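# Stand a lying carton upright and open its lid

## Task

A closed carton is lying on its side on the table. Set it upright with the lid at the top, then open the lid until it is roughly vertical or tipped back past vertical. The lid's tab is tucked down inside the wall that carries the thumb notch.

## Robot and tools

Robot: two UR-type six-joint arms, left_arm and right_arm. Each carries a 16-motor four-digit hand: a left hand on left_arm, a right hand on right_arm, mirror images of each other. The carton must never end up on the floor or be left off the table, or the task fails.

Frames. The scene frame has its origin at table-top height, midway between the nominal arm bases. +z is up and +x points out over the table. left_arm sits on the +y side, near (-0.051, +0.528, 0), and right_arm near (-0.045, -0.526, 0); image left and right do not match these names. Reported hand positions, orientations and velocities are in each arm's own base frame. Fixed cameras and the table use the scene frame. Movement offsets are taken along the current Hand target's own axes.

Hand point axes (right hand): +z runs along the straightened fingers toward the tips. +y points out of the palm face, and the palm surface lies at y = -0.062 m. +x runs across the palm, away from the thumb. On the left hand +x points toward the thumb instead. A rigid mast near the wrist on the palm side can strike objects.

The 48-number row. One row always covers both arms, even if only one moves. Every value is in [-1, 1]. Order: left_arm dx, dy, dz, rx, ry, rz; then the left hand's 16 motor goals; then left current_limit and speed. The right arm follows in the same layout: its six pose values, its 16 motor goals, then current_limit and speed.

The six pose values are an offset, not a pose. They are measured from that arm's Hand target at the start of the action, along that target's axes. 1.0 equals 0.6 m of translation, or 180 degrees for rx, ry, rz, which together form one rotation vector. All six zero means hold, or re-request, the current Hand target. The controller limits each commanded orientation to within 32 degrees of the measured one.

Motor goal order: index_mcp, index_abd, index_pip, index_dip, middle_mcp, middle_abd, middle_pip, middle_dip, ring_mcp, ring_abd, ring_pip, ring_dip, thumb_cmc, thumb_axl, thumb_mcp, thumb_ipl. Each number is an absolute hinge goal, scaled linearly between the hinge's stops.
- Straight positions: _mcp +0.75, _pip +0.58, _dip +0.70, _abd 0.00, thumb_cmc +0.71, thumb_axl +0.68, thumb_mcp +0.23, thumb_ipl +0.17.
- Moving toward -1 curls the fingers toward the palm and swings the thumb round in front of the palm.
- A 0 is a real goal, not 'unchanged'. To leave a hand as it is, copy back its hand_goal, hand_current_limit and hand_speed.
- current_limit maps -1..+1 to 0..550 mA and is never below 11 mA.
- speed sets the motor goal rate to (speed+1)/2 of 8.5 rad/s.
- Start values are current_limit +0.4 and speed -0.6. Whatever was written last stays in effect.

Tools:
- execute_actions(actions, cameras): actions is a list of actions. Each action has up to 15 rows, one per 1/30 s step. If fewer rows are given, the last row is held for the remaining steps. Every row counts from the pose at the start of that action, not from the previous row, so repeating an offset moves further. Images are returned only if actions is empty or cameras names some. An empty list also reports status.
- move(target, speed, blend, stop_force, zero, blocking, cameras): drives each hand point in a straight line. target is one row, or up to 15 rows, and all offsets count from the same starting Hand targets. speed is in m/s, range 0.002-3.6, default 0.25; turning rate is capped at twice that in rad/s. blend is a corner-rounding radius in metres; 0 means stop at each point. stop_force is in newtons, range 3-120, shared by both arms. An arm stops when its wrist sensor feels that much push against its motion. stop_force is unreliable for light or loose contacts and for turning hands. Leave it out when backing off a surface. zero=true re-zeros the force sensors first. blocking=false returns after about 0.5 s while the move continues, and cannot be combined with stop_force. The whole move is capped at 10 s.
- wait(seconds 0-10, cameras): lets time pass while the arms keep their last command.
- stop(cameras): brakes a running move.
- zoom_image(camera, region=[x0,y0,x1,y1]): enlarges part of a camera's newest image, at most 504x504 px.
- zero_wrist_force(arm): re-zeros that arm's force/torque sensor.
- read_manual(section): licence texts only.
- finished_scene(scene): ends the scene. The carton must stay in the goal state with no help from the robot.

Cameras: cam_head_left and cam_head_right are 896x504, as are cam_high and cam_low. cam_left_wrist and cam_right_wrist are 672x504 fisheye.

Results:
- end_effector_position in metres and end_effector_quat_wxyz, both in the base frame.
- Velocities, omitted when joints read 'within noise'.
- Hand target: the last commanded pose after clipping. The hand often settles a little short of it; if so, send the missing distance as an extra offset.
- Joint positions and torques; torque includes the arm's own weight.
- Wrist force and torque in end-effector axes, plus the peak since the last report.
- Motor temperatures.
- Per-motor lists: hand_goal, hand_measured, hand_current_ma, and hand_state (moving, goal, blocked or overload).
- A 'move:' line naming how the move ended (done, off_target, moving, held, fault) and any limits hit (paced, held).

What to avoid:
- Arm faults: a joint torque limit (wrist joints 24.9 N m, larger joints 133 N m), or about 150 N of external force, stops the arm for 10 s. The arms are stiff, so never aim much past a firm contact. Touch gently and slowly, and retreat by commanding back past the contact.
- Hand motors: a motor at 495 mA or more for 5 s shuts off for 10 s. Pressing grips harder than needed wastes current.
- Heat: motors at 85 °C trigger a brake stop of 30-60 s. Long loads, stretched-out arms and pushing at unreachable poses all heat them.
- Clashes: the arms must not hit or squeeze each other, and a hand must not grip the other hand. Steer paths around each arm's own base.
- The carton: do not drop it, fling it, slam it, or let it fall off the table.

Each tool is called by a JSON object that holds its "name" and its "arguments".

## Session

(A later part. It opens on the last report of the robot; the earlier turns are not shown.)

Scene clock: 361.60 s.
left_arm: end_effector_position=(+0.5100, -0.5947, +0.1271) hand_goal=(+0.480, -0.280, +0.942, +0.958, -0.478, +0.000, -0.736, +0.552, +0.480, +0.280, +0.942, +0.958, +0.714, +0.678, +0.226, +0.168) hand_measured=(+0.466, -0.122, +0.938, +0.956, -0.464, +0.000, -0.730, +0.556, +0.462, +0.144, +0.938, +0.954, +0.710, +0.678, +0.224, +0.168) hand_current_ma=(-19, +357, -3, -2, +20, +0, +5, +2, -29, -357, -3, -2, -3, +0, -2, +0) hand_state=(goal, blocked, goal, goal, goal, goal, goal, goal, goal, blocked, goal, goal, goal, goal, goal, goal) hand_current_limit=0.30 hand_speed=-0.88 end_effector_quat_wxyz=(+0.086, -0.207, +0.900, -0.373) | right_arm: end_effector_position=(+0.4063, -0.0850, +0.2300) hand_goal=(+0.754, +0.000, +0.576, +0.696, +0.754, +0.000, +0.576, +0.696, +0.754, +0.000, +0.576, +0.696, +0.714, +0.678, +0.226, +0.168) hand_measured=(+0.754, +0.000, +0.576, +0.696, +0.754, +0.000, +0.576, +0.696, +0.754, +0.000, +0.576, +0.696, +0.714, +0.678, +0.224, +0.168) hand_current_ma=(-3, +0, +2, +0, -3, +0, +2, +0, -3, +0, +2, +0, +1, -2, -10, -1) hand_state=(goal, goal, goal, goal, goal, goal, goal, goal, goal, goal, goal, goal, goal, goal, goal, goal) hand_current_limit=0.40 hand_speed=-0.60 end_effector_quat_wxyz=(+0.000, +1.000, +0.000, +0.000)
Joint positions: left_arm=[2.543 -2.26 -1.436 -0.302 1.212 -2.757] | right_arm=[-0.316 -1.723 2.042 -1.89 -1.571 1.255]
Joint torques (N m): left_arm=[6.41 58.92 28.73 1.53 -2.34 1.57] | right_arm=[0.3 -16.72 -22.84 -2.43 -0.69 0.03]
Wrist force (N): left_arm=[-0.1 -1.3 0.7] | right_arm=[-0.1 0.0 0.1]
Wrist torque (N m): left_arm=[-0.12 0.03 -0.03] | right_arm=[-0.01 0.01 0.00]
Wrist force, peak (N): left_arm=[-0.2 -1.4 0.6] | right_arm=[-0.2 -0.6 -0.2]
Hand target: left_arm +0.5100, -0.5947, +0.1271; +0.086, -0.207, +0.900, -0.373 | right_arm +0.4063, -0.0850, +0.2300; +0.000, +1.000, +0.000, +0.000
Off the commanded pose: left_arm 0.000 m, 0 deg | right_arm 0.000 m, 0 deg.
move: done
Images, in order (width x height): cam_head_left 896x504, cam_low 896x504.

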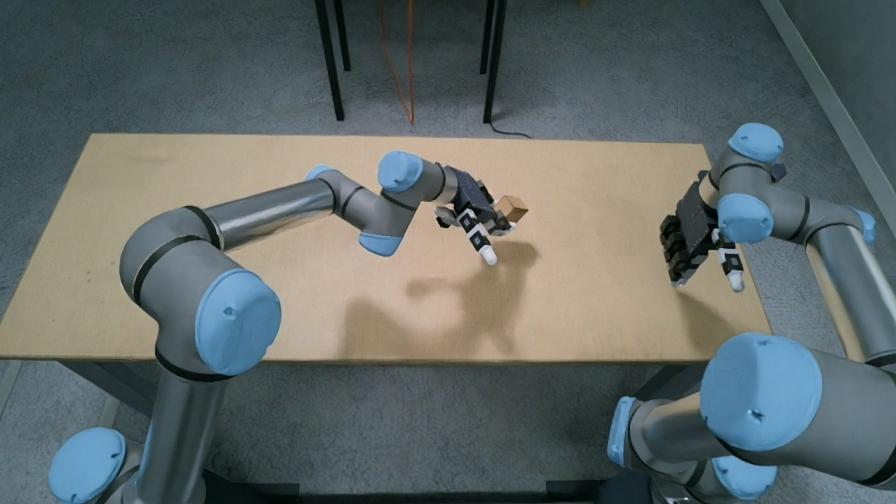

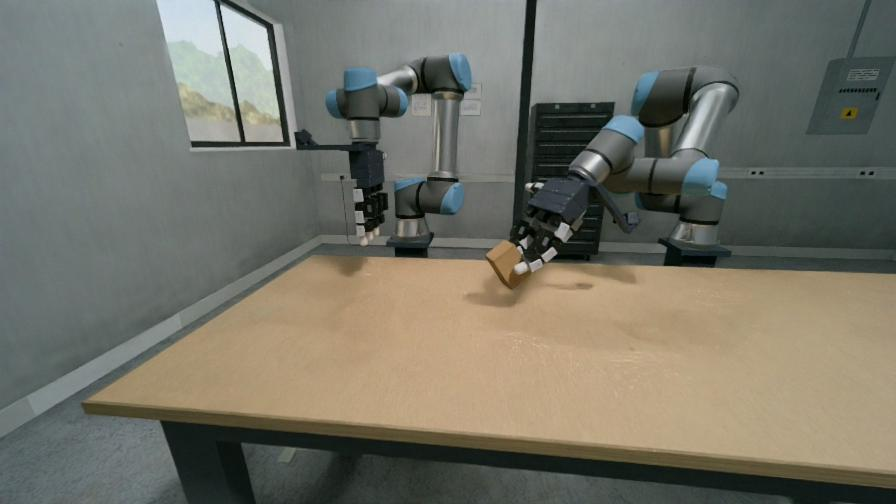

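{"name": "move", "arguments": {"target": [[0,0,0,0.0833,0,0, 0.548,-0.28,0.942,0.957, -0.479,0,-0.737,0.551, 0.548,0.28,0.942,0.957, 0.714,0.678,0.226,0.168, 0.3,-0.88, 0,0,0,0,0,0, 0.754,0,0.576,0.696,0.754,0,0.576,0.696,0.754,0,0.576,0.696,0.714,0.678,0.226,0.168,0.4,-0.6]], "speed": 0.2}}

{"name": "move", "arguments": {"target": [[0,0.130,0.075,0,0,0, 0.548,-0.28,0.942,0.957, -0.479,0,-0.737,0.551, 0.548,0.28,0.942,0.957, 0.714,0.678,0.226,0.168, 0.3,-0.88, 0,0,0,0,0,0, 0.754,0,0.576,0.696,0.754,0,0.576,0.696,0.754,0,0.576,0.696,0.714,0.678,0.226,0.168,0.4,-0.6]], "speed": 0.1, "stop_force": 10, "cameras": ["cam_low","cam_head_left"]}}

{"name": "zoom_image", "arguments": {"camera": "cam_low", "region": [440, 180, 600, 330]}}

{"name": "zoom_image", "arguments": {"camera": "cam_head_left", "region": [420, 160, 560, 300]}}

Scene clock: 394.00 s.
left_arm: end_effector_position=(+0.5100, -0.5947, +0.1271) hand_goal=(+0.548, -0.280, +0.942, +0.958, -0.478, +0.000, -0.736, +0.552, +0.548, +0.280, +0.942, +0.958, +0.714, +0.678, +0.226, +0.168) hand_measured=(+0.534, -0.122, +0.940, +0.956, -0.466, +0.000, -0.730, +0.556, +0.526, +0.144, +0.938, +0.954, +0.710, +0.678, +0.224, +0.168) hand_current_ma=(-19, +357, -2, -1, +17, +0, +5, +2, -40, -357, -3, -2, -4, +0, -2, +0) hand_state=(goal, blocked, goal, goal, goal, goal, goal, goal, blocked, blocked, goal, goal, goal, goal, goal, goal) hand_current_limit=0.30 hand_speed=-0.88 end_effector_quat_wxyz=(+0.112, -0.194, +0.844, -0.487) | right_arm: end_effector_position=(+0.4063, -0.0850, +0.2300) hand_goal=(+0.754, +0.000, +0.576, +0.696, +0.754, +0.000, +0.576, +0.696, +0.754, +0.000, +0.576, +0.696, +0.714, +0.678, +0.226, +0.168) hand_measured=(+0.754, +0.000, +0.576, +0.696, +0.754, +0.000, +0.576, +0.696, +0.754, +0.000, +0.576, +0.696, +0.714, +0.678, +0.224, +0.168) hand_current_ma=(-3, +0, +2, +0, -3, +0, +2, +0, -3, +0, +2, +0, +1, -2, -10, -1) hand_state=(goal, goal, goal, goal, goal, goal, goal, goal, goal, goal, goal, goal, goal, goal, goal, goal) hand_current_limit=0.40 hand_speed=-0.60 end_effector_quat_wxyz=(+0.000, +1.000, +0.000, +0.000)
Joint positions: left_arm=[2.586 -2.268 -1.582 0.109 1.091 -2.836] | right_arm=[-0.316 -1.723 2.042 -1.89 -1.571 1.255]
Joint torques (N m): left_arm=[10.58 39.31 13.52 4.04 -2.79 -1.93] | right_arm=[-0.13 -17.53 -22.93 -2.63 -0.82 0.02]
Wrist force (N): left_arm=[-0.1 -1.1 0.7] | right_arm=[0.0 -0.1 0.2]
Wrist torque (N m): left_arm=[-0.14 0.01 -0.04] | right_arm=[-0.02 -0.01 0.01]
Wrist force, peak (N): left_arm=[-0.3 -1.4 0.9] | right_arm=[-0.2 -0.5 0.1]
Hand target: left_arm +0.5100, -0.5947, +0.1271; +0.112, -0.194, +0.844, -0.487 | right_arm +0.4063, -0.0850, +0.2300; +0.000, +1.000, +0.000, +0.000
Off the commanded pose: left_arm 0.000 m, 0 deg | right_arm 0.000 m, 0 deg.
move: done

Scene clock: 396.13 s.
left_arm: end_effector_position=(+0.5100, -0.5947, +0.0371) hand_goal=(+0.548, -0.280, +0.942, +0.958, -0.478, +0.000, -0.736, +0.552, +0.548, +0.280, +0.942, +0.958, +0.714, +0.678, +0.226, +0.168) hand_measured=(+0.558, -0.122, +0.952, +0.960, -0.466, +0.000, -0.730, +0.556, +0.558, +0.150, +0.952, +0.960, +0.708, +0.678, +0.224, +0.168) hand_current_ma=(+12, +357, +12, +1, +16, +0, +5, +2, +11, -357, +11, +2, -4, +0, -2, +0) hand_state=(goal, blocked, goal, goal, goal, goal, goal, goal, goal, blocked, goal, goal, goal, goal, goal, goal) hand_current_limit=0.30 hand_speed=-0.88 end_effector_quat_wxyz=(+0.112, -0.194, +0.844, -0.487) | right_arm: end_effector_position=(+0.4063, -0.0850, +0.2300) hand_goal=(+0.754, +0.000, +0.576, +0.696, +0.754, +0.000, +0.576, +0.696, +0.754, +0.000, +0.576, +0.696, +0.714, +0.678, +0.226, +0.168) hand_measured=(+0.754, +0.000, +0.576, +0.696, +0.754, +0.000, +0.576, +0.696, +0.754, +0.000, +0.576, +0.696, +0.714, +0.678, +0.224, +0.168) hand_current_ma=(-3, +0, +2, +0, -3, +0, +2, +0, -3, +0, +2, +0, +1, -2, -10, -1) hand_state=(goal, goal, goal, goal, goal, goal, goal, goal, goal, goal, goal, goal, goal, goal, goal, goal) hand_current_limit=0.40 hand_speed=-0.60 end_effector_quat_wxyz=(+0.000, +1.000, +0.000, +0.000)
Joint positions: left_arm=[2.586 -2.419 -1.596 0.274 1.091 -2.836] | right_arm=[-0.316 -1.723 2.042 -1.89 -1.571 1.255]
Joint torques (N m): left_arm=[-12.79 38.55 23.59 3.34 2.13 -1.6] | right_arm=[0.52 -16.9 -23.44 -2.8 -0.68 0.11]
Wrist force (N): left_arm=[0.1 -4.7 -0.7] | right_arm=[0.1 0.0 -0.2]
Wrist torque (N m): left_arm=[0.09 0.01 0.06] | right_arm=[0.01 0.00 0.02]
Wrist force, peak (N): left_arm=[0.4 -4.8 -0.6] | right_arm=[0.2 -0.5 0.1]
Hand target: left_arm +0.5100, -0.5947, +0.0371; +0.112, -0.194, +0.844, -0.487 | right_arm +0.4063, -0.0850, +0.2300; +0.000, +1.000, +0.000, +0.000
Off the commanded pose: left_arm 0.000 m, 0 deg | right_arm 0.000 m, 0 deg.
move: done
Images, in order (width x height): cam_head_left 896x504, cam_low 896x504.

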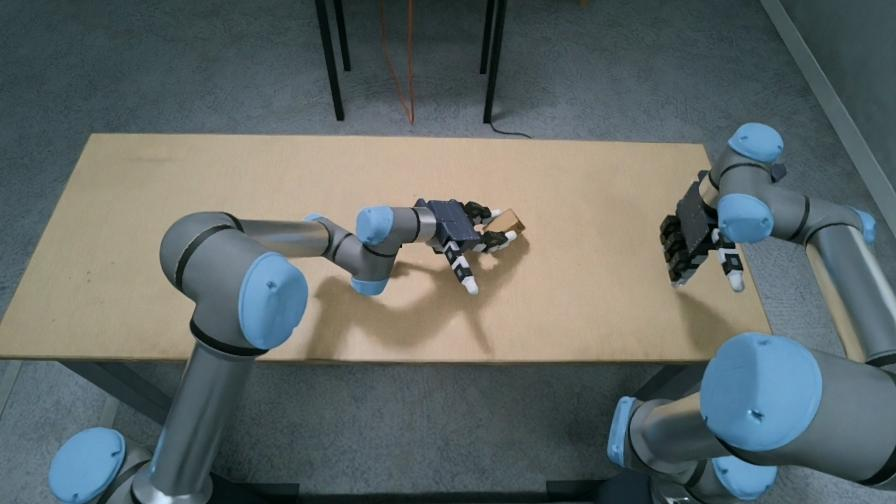

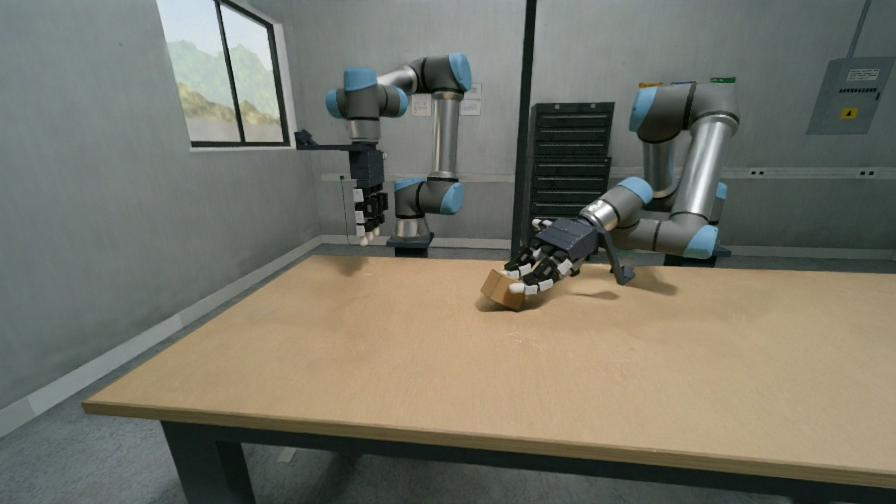

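Scaled by 3.150 from the camera's 896x504 image, which has a finer 1280x720 frame.

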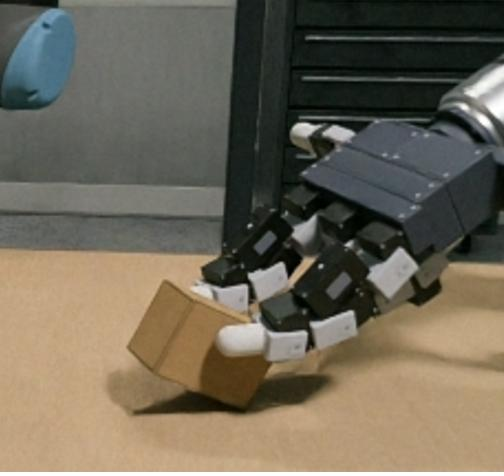

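Scaled by 3.600 from the camera's 896x504 image, which has a finer 1280x720 frame.

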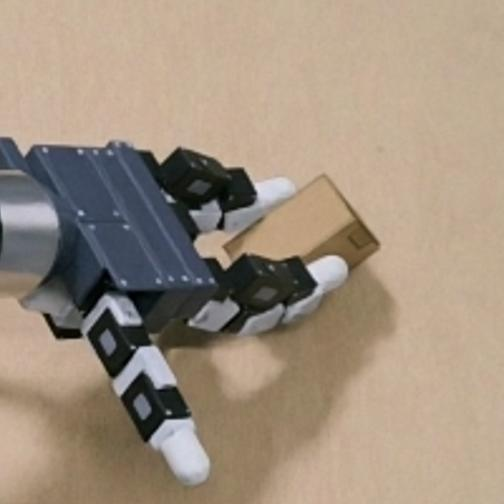

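{"name": "move", "arguments": {"target": [[0,-0.0866,-0.05,0,0,0, 0.548,-0.28,0.942,0.957, -0.479,0,-0.737,0.551, 0.548,0.28,0.942,0.957, 0.714,0.678,0.226,0.168, 0.3,-0.88, 0,0,0,0,0,0, 0.754,0,0.576,0.696,0.754,0,0.576,0.696,0.754,0,0.576,0.696,0.714,0.678,0.226,0.168,0.4,-0.6]], "speed": 0.1, "cameras": ["cam_low","cam_head_left"]}}

{"name": "zoom_image", "arguments": {"camera": "cam_low", "region": [460, 220, 560, 320]}}

{"name": "zoom_image", "arguments": {"camera": "cam_head_left", "region": [450, 160, 550, 260]}}

Scene clock: 422.93 s.
left_arm: end_effector_position=(+0.5099, -0.5947, +0.0970) hand_goal=(+0.548, -0.280, +0.942, +0.958, -0.478, +0.000, -0.736, +0.552, +0.548, +0.280, +0.942, +0.958, +0.714, +0.678, +0.226, +0.168) hand_measured=(+0.542, -0.122, +0.944, +0.960, -0.466, +0.000, -0.730, +0.556, +0.540, +0.150, +0.944, +0.960, +0.708, +0.678, +0.224, +0.168) hand_current_ma=(-7, +357, +1, +1, +16, +0, +5, +2, -8, -357, +2, +2, -5, +0, -2, +0) hand_state=(goal, blocked, goal, goal, goal, goal, goal, goal, goal, blocked, goal, goal, goal, goal, goal, goal) hand_current_limit=0.30 hand_speed=-0.88 end_effector_quat_wxyz=(+0.112, -0.194, +0.844, -0.487) | right_arm: end_effector_position=(+0.4063, -0.0850, +0.2300) hand_goal=(+0.754, +0.000, +0.576, +0.696, +0.754, +0.000, +0.576, +0.696, +0.754, +0.000, +0.576, +0.696, +0.714, +0.678, +0.226, +0.168) hand_measured=(+0.754, +0.000, +0.576, +0.696, +0.754, +0.000, +0.576, +0.696, +0.754, +0.000, +0.576, +0.696, +0.714, +0.678, +0.224, +0.168) hand_current_ma=(-3, +0, +2, +0, -3, +0, +2, +0, -3, +0, +2, +0, +1, -2, -10, -1) hand_state=(goal, goal, goal, goal, goal, goal, goal, goal, goal, goal, goal, goal, goal, goal, goal, goal) hand_current_limit=0.40 hand_speed=-0.60 end_effector_quat_wxyz=(+0.000, +1.000, +0.000, +0.000)
Joint positions: left_arm=[2.585 -2.316 -1.592 0.167 1.091 -2.836] | right_arm=[-0.316 -1.723 2.042 -1.89 -1.571 1.255]
Joint torques (N m): left_arm=[5.86 58.01 25.66 1.31 -0.85 1.49] | right_arm=[0.63 -16.96 -22.39 -2.55 -0.86 -0.03]
Wrist force (N): left_arm=[-0.2 -1.2 0.9] | right_arm=[-0.3 -0.3 0.1]
Wrist torque (N m): left_arm=[-0.15 0.04 -0.06] | right_arm=[-0.04 0.04 -0.03]
Wrist force, peak (N): left_arm=[0.2 -4.9 -0.9] | right_arm=[-0.2 -0.5 0.3]
Hand target: left_arm +0.5100, -0.5947, +0.0971; +0.112, -0.194, +0.844, -0.487 | right_arm +0.4063, -0.0850, +0.2300; +0.000, +1.000, +0.000, +0.000
Off the commanded pose: left_arm 0.000 m, 0 deg | right_arm 0.000 m, 0 deg.
move: done
Images, in order (width x height): cam_head_left 896x504, cam_low 896x504.

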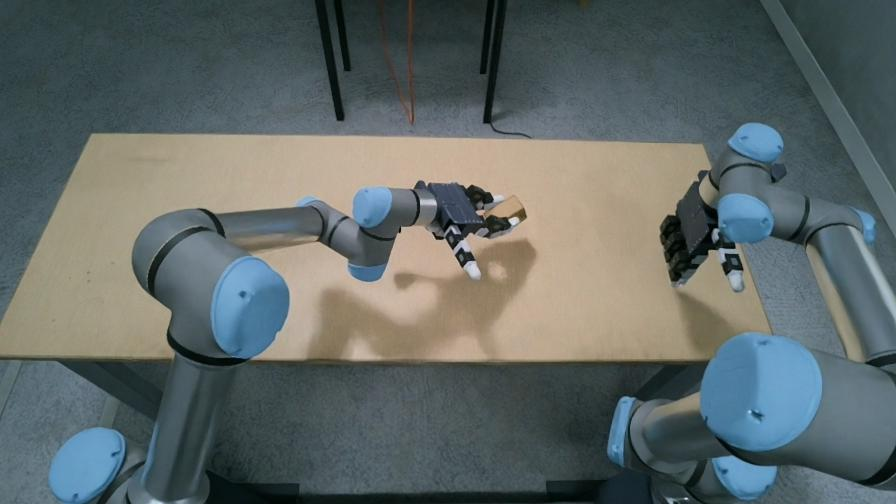

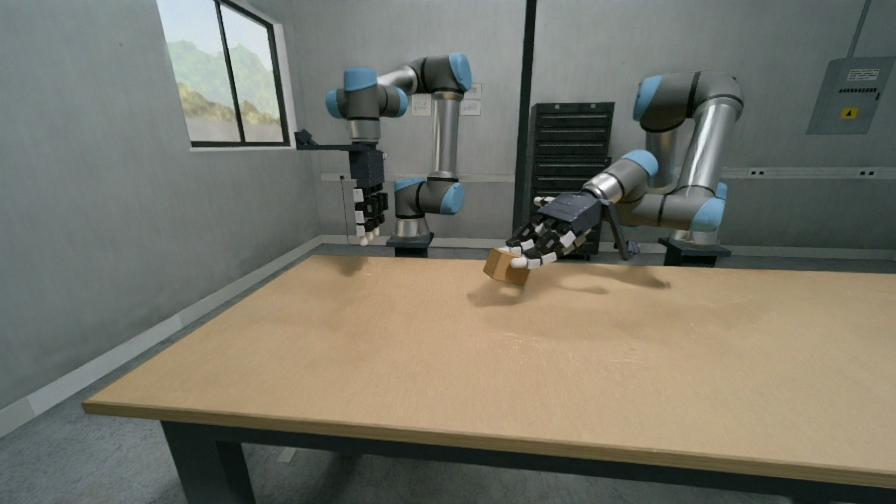

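Scaled by 5.040 from the camera's 896x504 image, which has a finer 1280x720 frame.

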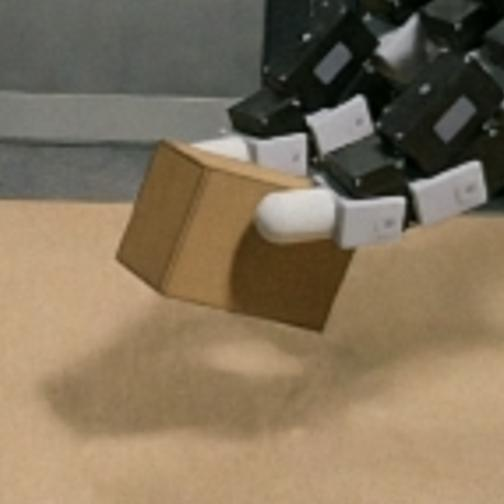

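Scaled by 5.040 from the camera's 896x504 image, which has a finer 1280x720 frame.

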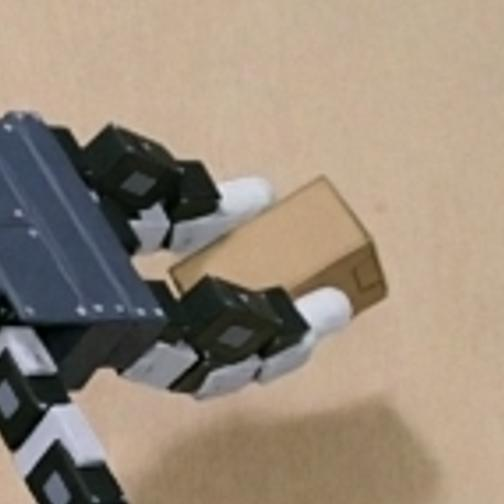

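{"name": "move", "arguments": {"target": [[0,0,0,-0.1111,0,0, 0.548,-0.28,0.942,0.957, -0.479,0,-0.737,0.551, 0.548,0.28,0.942,0.957, 0.714,0.678,0.226,0.168, 0.3,-0.88, 0,0,0,0,0,0, 0.754,0,0.576,0.696,0.754,0,0.576,0.696,0.754,0,0.576,0.696,0.714,0.678,0.226,0.168,0.4,-0.6]], "speed": 0.2, "cameras": ["cam_low"]}}

{"name": "zoom_image", "arguments": {"camera": "cam_low", "region": [460, 220, 560, 320]}}

Scene clock: 472.87 s.
left_arm: end_effector_position=(+0.5100, -0.5947, +0.0971) hand_goal=(+0.548, -0.280, +0.942, +0.958, -0.478, +0.000, -0.736, +0.552, +0.548, +0.280, +0.942, +0.958, +0.714, +0.678, +0.226, +0.168) hand_measured=(+0.542, -0.122, +0.944, +0.960, -0.466, +0.000, -0.730, +0.556, +0.540, +0.150, +0.944, +0.960, +0.708, +0.678, +0.224, +0.168) hand_current_ma=(-7, +357, +1, +1, +16, +0, +5, +2, -8, -357, +2, +2, -5, +0, -2, +0) hand_state=(goal, blocked, goal, goal, goal, goal, goal, goal, goal, blocked, goal, goal, goal, goal, goal, goal) hand_current_limit=0.30 hand_speed=-0.88 end_effector_quat_wxyz=(+0.077, -0.211, +0.916, -0.333) | right_arm: end_effector_position=(+0.4063, -0.0850, +0.2300) hand_goal=(+0.754, +0.000, +0.576, +0.696, +0.754, +0.000, +0.576, +0.696, +0.754, +0.000, +0.576, +0.696, +0.714, +0.678, +0.226, +0.168) hand_measured=(+0.754, +0.000, +0.576, +0.696, +0.754, +0.000, +0.576, +0.696, +0.754, +0.000, +0.576, +0.696, +0.714, +0.678, +0.224, +0.168) hand_current_ma=(-3, +0, +2, +0, -3, +0, +2, +0, -3, +0, +2, +0, +1, -2, -10, -1) hand_state=(goal, goal, goal, goal, goal, goal, goal, goal, goal, goal, goal, goal, goal, goal, goal, goal) hand_current_limit=0.40 hand_speed=-0.60 end_effector_quat_wxyz=(+0.000, +1.000, +0.000, +0.000)
Joint positions: left_arm=[2.529 -2.308 -1.395 -0.376 1.254 -2.74] | right_arm=[-0.316 -1.723 2.042 -1.89 -1.571 1.255]
Joint torques (N m): left_arm=[-12.14 42.69 29.51 1.7 2 1.48] | right_arm=[0.3 -16.74 -22.41 -2.6 -0.77 0]
Wrist force (N): left_arm=[0.1 -0.8 0.6] | right_arm=[-0.1 -0.4 0.1]
Wrist torque (N m): left_arm=[-0.07 0.01 -0.07] | right_arm=[-0.05 0.01 -0.01]
Wrist force, peak (N): left_arm=[0.1 -1.2 1.0] | right_arm=[0.0 -0.3 0.5]
Hand target: left_arm +0.5100, -0.5947, +0.0971; +0.077, -0.211, +0.916, -0.333 | right_arm +0.4063, -0.0850, +0.2300; +0.000, +1.000, +0.000, +0.000
Off the commanded pose: left_arm 0.000 m, 0 deg | right_arm 0.000 m, 0 deg.
move: done
Images, in order (width x height): cam_low 896x504.

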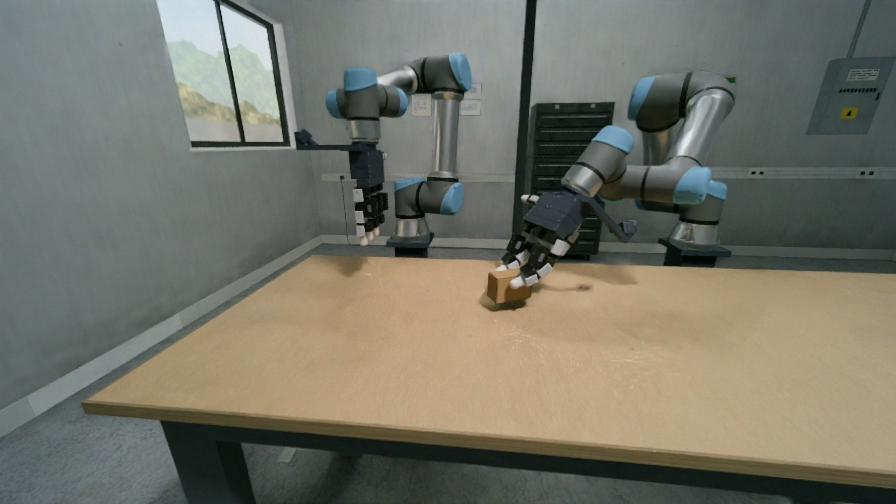

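Scaled by 5.040 from the camera's 896x504 image, which has a finer 1280x720 frame.

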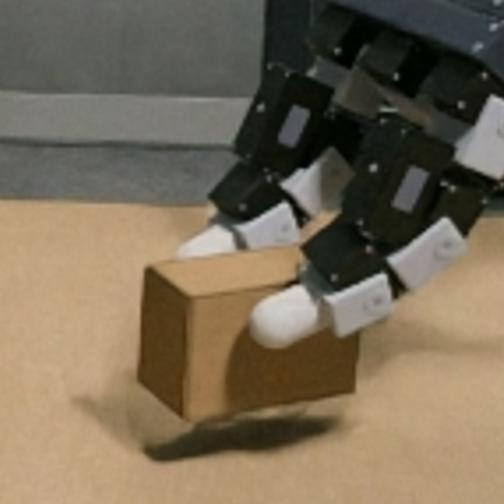

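{"name": "move", "arguments": {"target": [[0,0.0536,0.0638,0,0,0, 0.548,-0.28,0.942,0.957, -0.479,0,-0.737,0.551, 0.548,0.28,0.942,0.957, 0.714,0.678,0.226,0.168, 0.3,-0.88, 0,0,0,0,0,0, 0.754,0,0.576,0.696,0.754,0,0.576,0.696,0.754,0,0.576,0.696,0.714,0.678,0.226,0.168,0.4,-0.6]], "speed": 0.03, "stop_force": 3, "cameras": ["cam_low"]}}

{"name": "zoom_image", "arguments": {"camera": "cam_low", "region": [460, 220, 560, 320]}}

Scene clock: 482.50 s.
left_arm: end_effector_position=(+0.5099, -0.5946, +0.0709) hand_goal=(+0.548, -0.280, +0.942, +0.958, -0.478, +0.000, -0.736, +0.552, +0.548, +0.280, +0.942, +0.958, +0.714, +0.678, +0.226, +0.168) hand_measured=(+0.544, -0.122, +0.944, +0.960, -0.466, +0.000, -0.730, +0.556, +0.544, +0.150, +0.944, +0.960, +0.708, +0.678, +0.224, +0.168) hand_current_ma=(-3, +357, +1, +1, +16, +0, +5, +2, -4, -357, +2, +2, -5, +0, -2, +0) hand_state=(goal, blocked, goal, goal, goal, goal, goal, goal, goal, blocked, goal, goal, goal, goal, goal, goal) hand_current_limit=0.30 hand_speed=-0.88 end_effector_quat_wxyz=(+0.077, -0.211, +0.916, -0.333) | right_arm: end_effector_position=(+0.4063, -0.0850, +0.2300) hand_goal=(+0.754, +0.000, +0.576, +0.696, +0.754, +0.000, +0.576, +0.696, +0.754, +0.000, +0.576, +0.696, +0.714, +0.678, +0.226, +0.168) hand_measured=(+0.754, +0.000, +0.576, +0.696, +0.754, +0.000, +0.576, +0.696, +0.754, +0.000, +0.576, +0.696, +0.714, +0.678, +0.224, +0.168) hand_current_ma=(-3, +0, +2, +0, -3, +0, +2, +0, -3, +0, +2, +0, +1, -2, -10, -1) hand_state=(goal, goal, goal, goal, goal, goal, goal, goal, goal, goal, goal, goal, goal, goal, goal, goal) hand_current_limit=0.40 hand_speed=-0.60 end_effector_quat_wxyz=(+0.000, +1.000, +0.000, +0.000)
Joint positions: left_arm=[2.529 -2.342 -1.41 -0.327 1.254 -2.74] | right_arm=[-0.316 -1.723 2.042 -1.89 -1.571 1.255]
Joint torques (N m): left_arm=[-9.49 60.83 28.46 1.64 1.88 1.42] | right_arm=[0.15 -17.29 -22.84 -2.69 -0.8 0.06]
Wrist force (N): left_arm=[-0.4 -1.0 0.8] | right_arm=[0.0 0.0 0.0]
Wrist torque (N m): left_arm=[-0.11 0.06 -0.12] | right_arm=[0.00 0.00 0.00]
Wrist force, peak (N): left_arm=[-0.2 -3.3 -2.3] | right_arm=[-0.1 -0.5 -0.2]
Hand target: left_arm +0.5099, -0.5946, +0.0709; +0.077, -0.211, +0.916, -0.333 (not the last commanded pose) | right_arm +0.4063, -0.0850, +0.2300; +0.000, +1.000, +0.000, +0.000
Off the commanded pose: left_arm 0.024 m, 0 deg | right_arm 0.000 m, 0 deg.
move: contact (left_arm)
Images, in order (width x height): cam_low 896x504.

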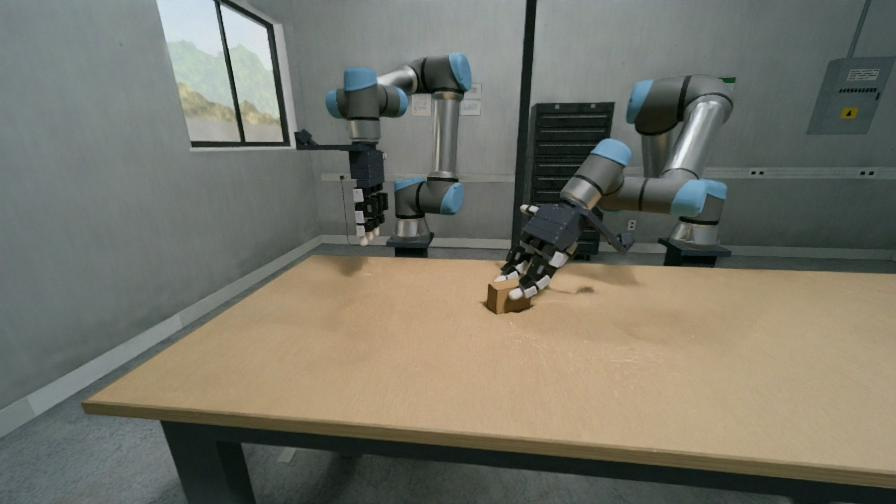

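Scaled by 5.040 from the camera's 896x504 image, which has a finer 1280x720 frame.

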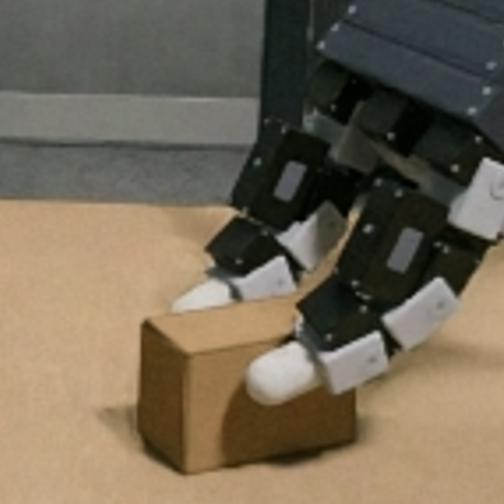

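{"name": "move", "arguments": {"target": [[0,0.002,0.0025,0,0,0, 0.548,0.02,0.942,0.957, -0.479,0,-0.737,0.551, 0.548,-0.02,0.942,0.957, 0.714,0.678,0.226,0.168, 0.3,-0.85, 0,0,0,0,0,0, 0.754,0,0.576,0.696,0.754,0,0.576,0.696,0.754,0,0.576,0.696,0.714,0.678,0.226,0.168,0.4,-0.6]], "speed": 0.03}}

{"name": "move", "arguments": {"target": [[0,-0.14,-0.16,0,0,0, 0.548,0.02,0.942,0.957, -0.479,0,-0.737,0.551, 0.548,-0.02,0.942,0.957, 0.714,0.678,0.226,0.168, 0.3,-0.85, 0,0,0,0,0,0, 0.754,0,0.576,0.696,0.754,0,0.576,0.696,0.754,0,0.576,0.696,0.714,0.678,0.226,0.168,0.4,-0.6]], "speed": 0.15}}

{"name": "move", "arguments": {"target": [[0,0,0,0,0,0, 0.0,0,0.576,0.696, -0.479,0,-0.737,0.551, 0.0,0,0.576,0.696, 0.714,0.678,0.226,0.168, 0.3,-0.7, 0,0,0,0,0,0, 0.754,0,0.576,0.696,0.754,0,0.576,0.696,0.754,0,0.576,0.696,0.714,0.678,0.226,0.168,0.4,-0.6]], "cameras": ["cam_low","cam_head_left"]}}

{"name": "zoom_image", "arguments": {"camera": "cam_low", "region": [460, 220, 560, 320]}}

{"name": "zoom_image", "arguments": {"camera": "cam_head_left", "region": [450, 160, 550, 260]}}

Scene clock: 504.37 s.
left_arm: end_effector_position=(+0.5100, -0.5947, +0.0690) hand_goal=(+0.548, +0.020, +0.942, +0.958, -0.478, +0.000, -0.736, +0.552, +0.548, -0.020, +0.942, +0.958, +0.714, +0.678, +0.226, +0.168) hand_measured=(+0.544, +0.016, +0.942, +0.960, -0.466, +0.000, -0.730, +0.556, +0.544, -0.016, +0.942, +0.960, +0.708, +0.678, +0.224, +0.168) hand_current_ma=(-3, -2, +0, +1, +16, +0, +5, +2, -4, +2, +0, +2, -5, +0, -2, +0) hand_state=(goal, goal, goal, goal, goal, goal, goal, goal, goal, goal, goal, goal, goal, goal, goal, goal) hand_current_limit=0.30 hand_speed=-0.85 end_effector_quat_wxyz=(+0.077, -0.211, +0.916, -0.333) | right_arm: end_effector_position=(+0.4063, -0.0850, +0.2300) hand_goal=(+0.754, +0.000, +0.576, +0.696, +0.754, +0.000, +0.576, +0.696, +0.754, +0.000, +0.576, +0.696, +0.714, +0.678, +0.226, +0.168) hand_measured=(+0.754, +0.000, +0.576, +0.696, +0.754, +0.000, +0.576, +0.696, +0.754, +0.000, +0.576, +0.696, +0.714, +0.678, +0.224, +0.168) hand_current_ma=(-3, +0, +2, +0, -3, +0, +2, +0, -3, +0, +2, +0, +1, -2, -10, -1) hand_state=(goal, goal, goal, goal, goal, goal, goal, goal, goal, goal, goal, goal, goal, goal, goal, goal) hand_current_limit=0.40 hand_speed=-0.60 end_effector_quat_wxyz=(+0.000, +1.000, +0.000, +0.000)
Joint positions: left_arm=[2.529 -2.345 -1.411 -0.324 1.254 -2.74] | right_arm=[-0.316 -1.723 2.042 -1.89 -1.571 1.255]
Joint torques (N m): left_arm=[-12.72 42.93 14.28 4.26 1.92 0.37] | right_arm=[-0.19 -16.74 -22.75 -2.62 -0.89 -0.06]
Wrist force (N): left_arm=[-0.2 -1.1 0.6] | right_arm=[0.1 -0.1 -0.1]
Wrist torque (N m): left_arm=[-0.08 0.03 -0.11] | right_arm=[0.02 -0.01 0.02]
Wrist force, peak (N): left_arm=[-0.3 -1.3 0.6] | right_arm=[-0.1 -0.5 0.0]
Hand target: left_arm +0.5100, -0.5947, +0.0690; +0.077, -0.211, +0.916, -0.333 | right_arm +0.4063, -0.0850, +0.2300; +0.000, +1.000, +0.000, +0.000
Off the commanded pose: left_arm 0.000 m, 0 deg | right_arm 0.000 m, 0 deg.
move: done

Scene clock: 505.83 s.
left_arm: end_effector_position=(+0.5111, -0.5970, +0.1964) hand_goal=(+0.548, +0.020, +0.942, +0.958, -0.478, +0.000, -0.736, +0.552, +0.548, -0.020, +0.942, +0.958, +0.714, +0.678, +0.226, +0.168) hand_measured=(+0.544, +0.016, +0.942, +0.960, -0.466, +0.000, -0.730, +0.556, +0.544, -0.016, +0.942, +0.960, +0.708, +0.678, +0.224, +0.168) hand_current_ma=(-3, -2, +0, +1, +16, +0, +5, +2, -5, +2, +0, +2, -5, +0, -2, +0) hand_state=(goal, goal, goal, goal, goal, goal, goal, goal, goal, goal, goal, goal, goal, goal, goal, goal) hand_current_limit=0.30 hand_speed=-0.85 end_effector_quat_wxyz=(+0.077, -0.211, +0.916, -0.333) | right_arm: end_effector_position=(+0.4063, -0.0850, +0.2300) hand_goal=(+0.754, +0.000, +0.576, +0.696, +0.754, +0.000, +0.576, +0.696, +0.754, +0.000, +0.576, +0.696, +0.714, +0.678, +0.226, +0.168) hand_measured=(+0.754, +0.000, +0.576, +0.696, +0.754, +0.000, +0.576, +0.696, +0.754, +0.000, +0.576, +0.696, +0.714, +0.678, +0.224, +0.168) hand_current_ma=(-3, +0, +2, +0, -3, +0, +2, +0, -3, +0, +2, +0, +1, -2, -10, -1) hand_state=(goal, goal, goal, goal, goal, goal, goal, goal, goal, goal, goal, goal, goal, goal, goal, goal) hand_current_limit=0.40 hand_speed=-0.60 end_effector_quat_wxyz=(+0.000, +1.000, +0.000, +0.000)
Joint positions: left_arm=[2.527 -2.207 -1.29 -0.582 1.255 -2.742] | right_arm=[-0.316 -1.723 2.042 -1.89 -1.571 1.255]
Joint torques (N m): left_arm=[-12.99 60.08 30.79 1.67 2.06 1.47] | right_arm=[0.44 -17.76 -23.07 -2.44 -0.93 0.1]
Wrist force (N): left_arm=[0.0 -1.0 0.5] | right_arm=[-0.1 -0.2 0.1]
Wrist torque (N m): left_arm=[-0.05 0.02 -0.03] | right_arm=[-0.02 0.01 -0.01]
Wrist force, peak (N): left_arm=[-0.2 -1.7 -0.1] | right_arm=[0.0 -0.2 0.4]
Hand target: left_arm +0.5111, -0.5970, +0.1965; +0.077, -0.211, +0.916, -0.333 | right_arm +0.4063, -0.0850, +0.2300; +0.000, +1.000, +0.000, +0.000
Off the commanded pose: left_arm 0.000 m, 0 deg | right_arm 0.000 m, 0 deg.
move: done

Scene clock: 506.67 s.
left_arm: end_effector_position=(+0.5111, -0.5970, +0.1965) hand_goal=(+0.000, +0.000, +0.576, +0.696, -0.478, +0.000, -0.736, +0.552, +0.000, +0.000, +0.576, +0.696, +0.714, +0.678, +0.226, +0.168) hand_measured=(+0.004, +0.004, +0.578, +0.698, -0.466, +0.000, -0.730, +0.556, +0.004, -0.002, +0.578, +0.698, +0.708, +0.678, +0.224, +0.168) hand_current_ma=(+3, +2, +2, +2, +16, +0, +5, +2, +4, -2, +1, +2, -5, +0, -2, +0) hand_state=(goal, goal, goal, goal, goal, goal, goal, goal, goal, goal, goal, goal, goal, goal, goal, goal) hand_current_limit=0.30 hand_speed=-0.70 end_effector_quat_wxyz=(+0.077, -0.211, +0.916, -0.333) | right_arm: end_effector_position=(+0.4063, -0.0850, +0.2300) hand_goal=(+0.754, +0.000, +0.576, +0.696, +0.754, +0.000, +0.576, +0.696, +0.754, +0.000, +0.576, +0.696, +0.714, +0.678, +0.226, +0.168) hand_measured=(+0.754, +0.000, +0.576, +0.696, +0.754, +0.000, +0.576, +0.696, +0.754, +0.000, +0.576, +0.696, +0.714, +0.678, +0.224, +0.168) hand_current_ma=(-3, +0, +2, +0, -3, +0, +2, +0, -3, +0, +2, +0, +1, -2, -10, -1) hand_state=(goal, goal, goal, goal, goal, goal, goal, goal, goal, goal, goal, goal, goal, goal, goal, goal) hand_current_limit=0.40 hand_speed=-0.60 end_effector_quat_wxyz=(+0.000, +1.000, +0.000, +0.000)
Joint positions: left_arm=[2.527 -2.207 -1.29 -0.582 1.255 -2.742] | right_arm=[-0.316 -1.723 2.042 -1.89 -1.571 1.255]
Joint torques (N m): left_arm=[-11.61 59.28 31.42 1.59 1.95 1.51] | right_arm=[0.14 -17.86 -22.55 -2.51 -0.95 0.06]
Wrist force (N): left_arm=[-0.3 -1.0 0.5] | right_arm=[-0.1 -0.2 0.1]
Wrist torque (N m): left_arm=[0.05 0.04 -0.06] | right_arm=[-0.03 0.01 0.00]
Wrist force, peak (N): left_arm=[-0.2 -1.4 0.5] | right_arm=[-0.1 -0.2 0.4]
Hand target: left_arm +0.5111, -0.5970, +0.1965; +0.077, -0.211, +0.916, -0.333 | right_arm +0.4063, -0.0850, +0.2300; +0.000, +1.000, +0.000, +0.000
Off the commanded pose: left_arm 0.000 m, 0 deg | right_arm 0.000 m, 0 deg.
move: done
Images, in order (width x height): cam_head_left 896x504, cam_low 896x504.

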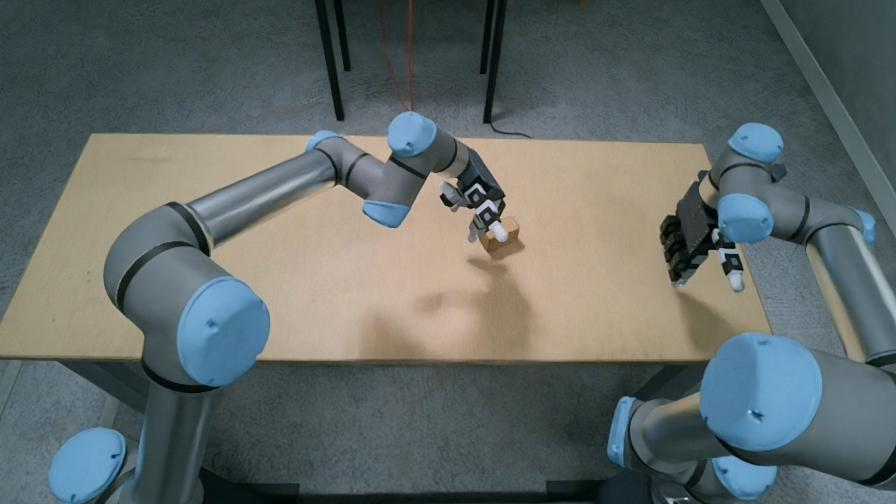

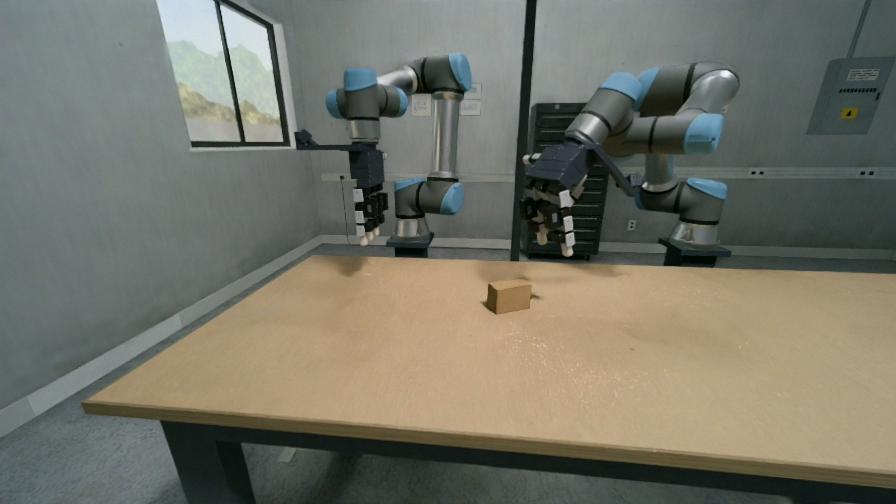

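Scaled by 5.040 from the camera's 896x504 image, which has a finer 1280x720 frame.

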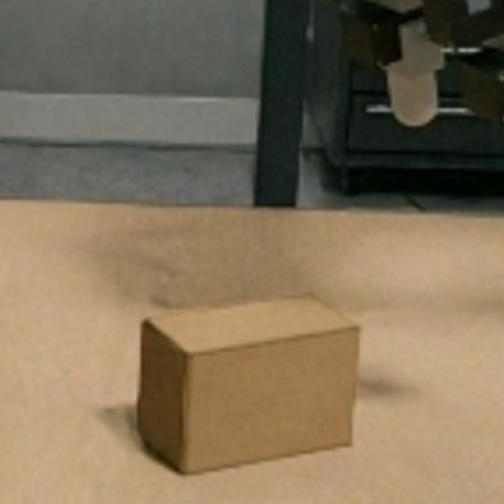

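Scaled by 5.040 from the camera's 896x504 image, which has a finer 1280x720 frame.

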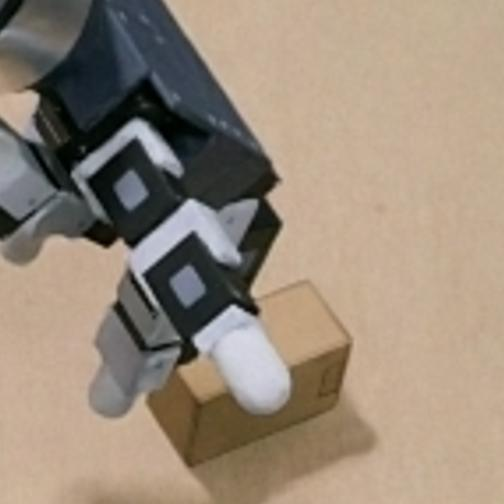

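{"name": "move", "arguments": {"target": [[0.0208,-0.1452,0.1218,0,0,0, 0.0,0,0.576,0.696, -0.479,0,-0.737,0.551, 0.0,0,0.576,0.696, 0.714,0.678,0.226,0.168, 0.3,-0.7, 0,0,0,0,0,0, 0.754,0,0.576,0.696,0.754,0,0.576,0.696,0.754,0,0.576,0.696,0.714,0.678,0.226,0.168,0.4,-0.6],[0.0208,-0.0284,0.261,0,0,0, 0.0,0,0.576,0.696, -0.479,0,-0.737,0.551, 0.0,0,0.576,0.696, 0.714,0.678,0.226,0.168, 0.3,-0.7, 0,0,0,0,0,0, 0.754,0,0.576,0.696,0.754,0,0.576,0.696,0.754,0,0.576,0.696,0.714,0.678,0.226,0.168,0.4,-0.6]], "speed": [0.15,0.08], "stop_force": 8, "cameras": ["cam_low","cam_head_left","cam_high"]}}

{"name": "zoom_image", "arguments": {"camera": "cam_low", "region": [460, 220, 560, 320]}}

{"name": "zoom_image", "arguments": {"camera": "cam_head_left", "region": [450, 160, 550, 260]}}

{"name": "zoom_image", "arguments": {"camera": "cam_high", "region": [320, 200, 440, 300]}}

Scene clock: 547.80 s.
left_arm: end_effector_position=(+0.5494, -0.7046, +0.1022) hand_goal=(+0.000, +0.000, +0.576, +0.696, -0.478, +0.000, -0.736, +0.552, +0.000, +0.000, +0.576, +0.696, +0.714, +0.678, +0.226, +0.168) hand_measured=(+0.004, +0.004, +0.578, +0.698, -0.466, +0.000, -0.730, +0.556, -0.002, +0.008, +0.584, +0.708, +0.708, +0.678, +0.224, +0.168) hand_current_ma=(+3, +2, +2, +2, +16, +0, +5, +2, -1, +8, +9, +17, -5, +0, -2, +0) hand_state=(goal, goal, goal, goal, goal, goal, goal, goal, goal, goal, goal, goal, goal, goal, goal, goal) hand_current_limit=0.30 hand_speed=-0.70 end_effector_quat_wxyz=(+0.077, -0.211, +0.916, -0.333) | right_arm: end_effector_position=(+0.4063, -0.0850, +0.2300) hand_goal=(+0.754, +0.000, +0.576, +0.696, +0.754, +0.000, +0.576, +0.696, +0.754, +0.000, +0.576, +0.696, +0.714, +0.678, +0.226, +0.168) hand_measured=(+0.754, +0.000, +0.576, +0.696, +0.754, +0.000, +0.576, +0.696, +0.754, +0.000, +0.576, +0.696, +0.714, +0.678, +0.224, +0.168) hand_current_ma=(-3, +0, +2, +0, -3, +0, +2, +0, -3, +0, +2, +0, +1, -2, -10, -1) hand_state=(goal, goal, goal, goal, goal, goal, goal, goal, goal, goal, goal, goal, goal, goal, goal, goal) hand_current_limit=0.40 hand_speed=-0.60 end_effector_quat_wxyz=(+0.000, +1.000, +0.000, +0.000)
Joint positions: left_arm=[2.445 -2.563 -0.896 -0.6 1.304 -2.81] | right_arm=[-0.316 -1.723 2.042 -1.89 -1.571 1.255]
Joint torques (N m): left_arm=[-11.61 67.48 29.21 0.97 -2.55 -0.91] | right_arm=[0.88 -16.84 -22.82 -2.5 -1.1 -0.19]
Wrist force (N): left_arm=[-1.4 -4.0 -1.5] | right_arm=[0.0 -0.2 -0.1]
Wrist torque (N m): left_arm=[-0.04 0.01 0.06] | right_arm=[0.00 0.00 0.00]
Wrist force, peak (N): left_arm=[-7.7 -33.9 -24.2] | right_arm=[0.1 -0.2 -0.5]
Hand target: left_arm +0.5494, -0.7046, +0.1022; +0.077, -0.211, +0.916, -0.333 (not the last commanded pose) | right_arm +0.4063, -0.0850, +0.2300; +0.000, +1.000, +0.000, +0.000
Off the commanded pose: left_arm 0.015 m, 0 deg | right_arm 0.000 m, 0 deg.
move: contact (left_arm); path passed 1 of 2 targets
Images, in order (width x height): cam_head_left 896x504, cam_high 896x504, cam_low 896x504.

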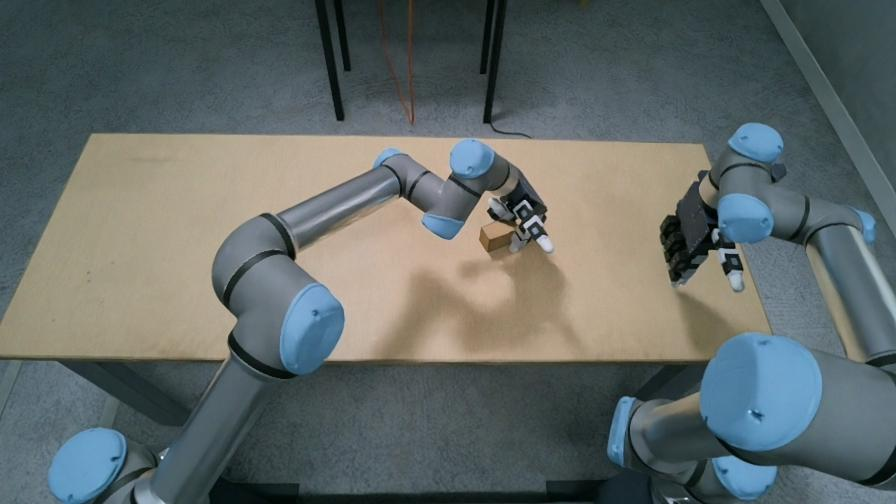

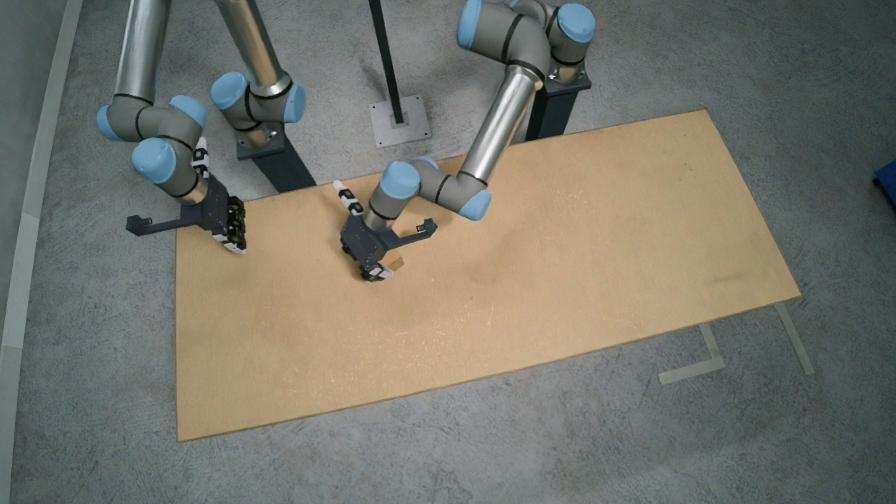

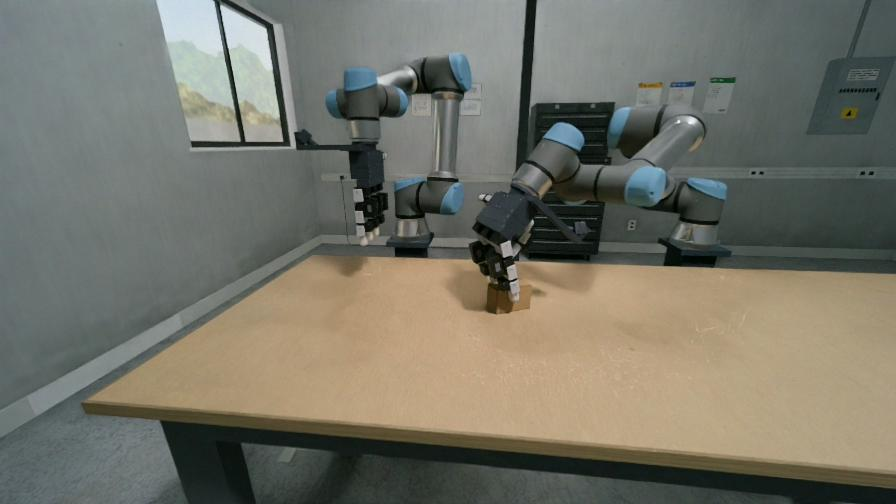

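Scaled by 5.040 from the camera's 896x504 image, which has a finer 1280x720 frame.

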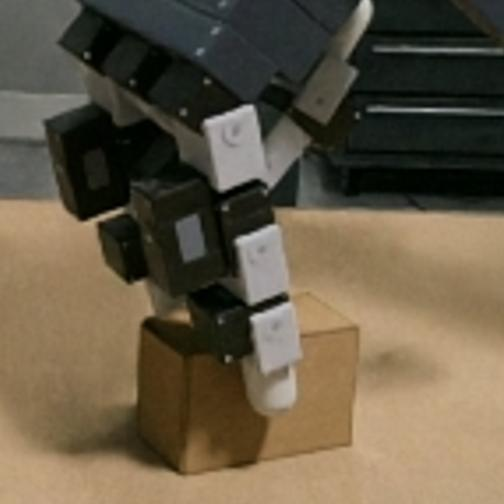

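Scaled by 5.040 from the camera's 896x504 image, which has a finer 1280x720 frame.

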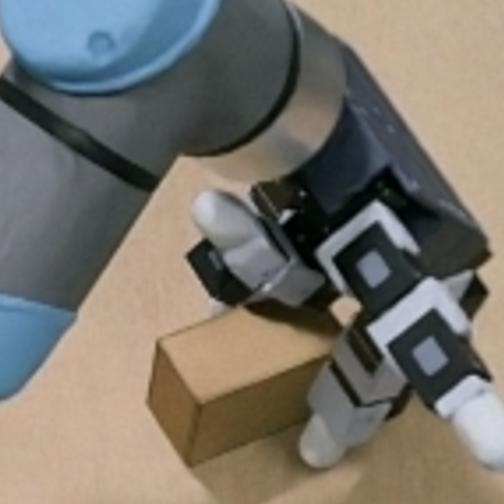

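Scaled by 4.200 from the camera's 896x504 image, which has a finer 1280x720 frame.

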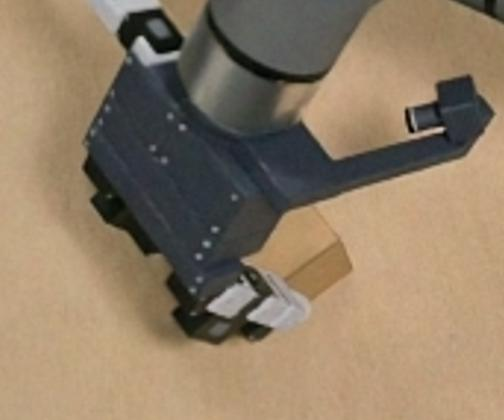

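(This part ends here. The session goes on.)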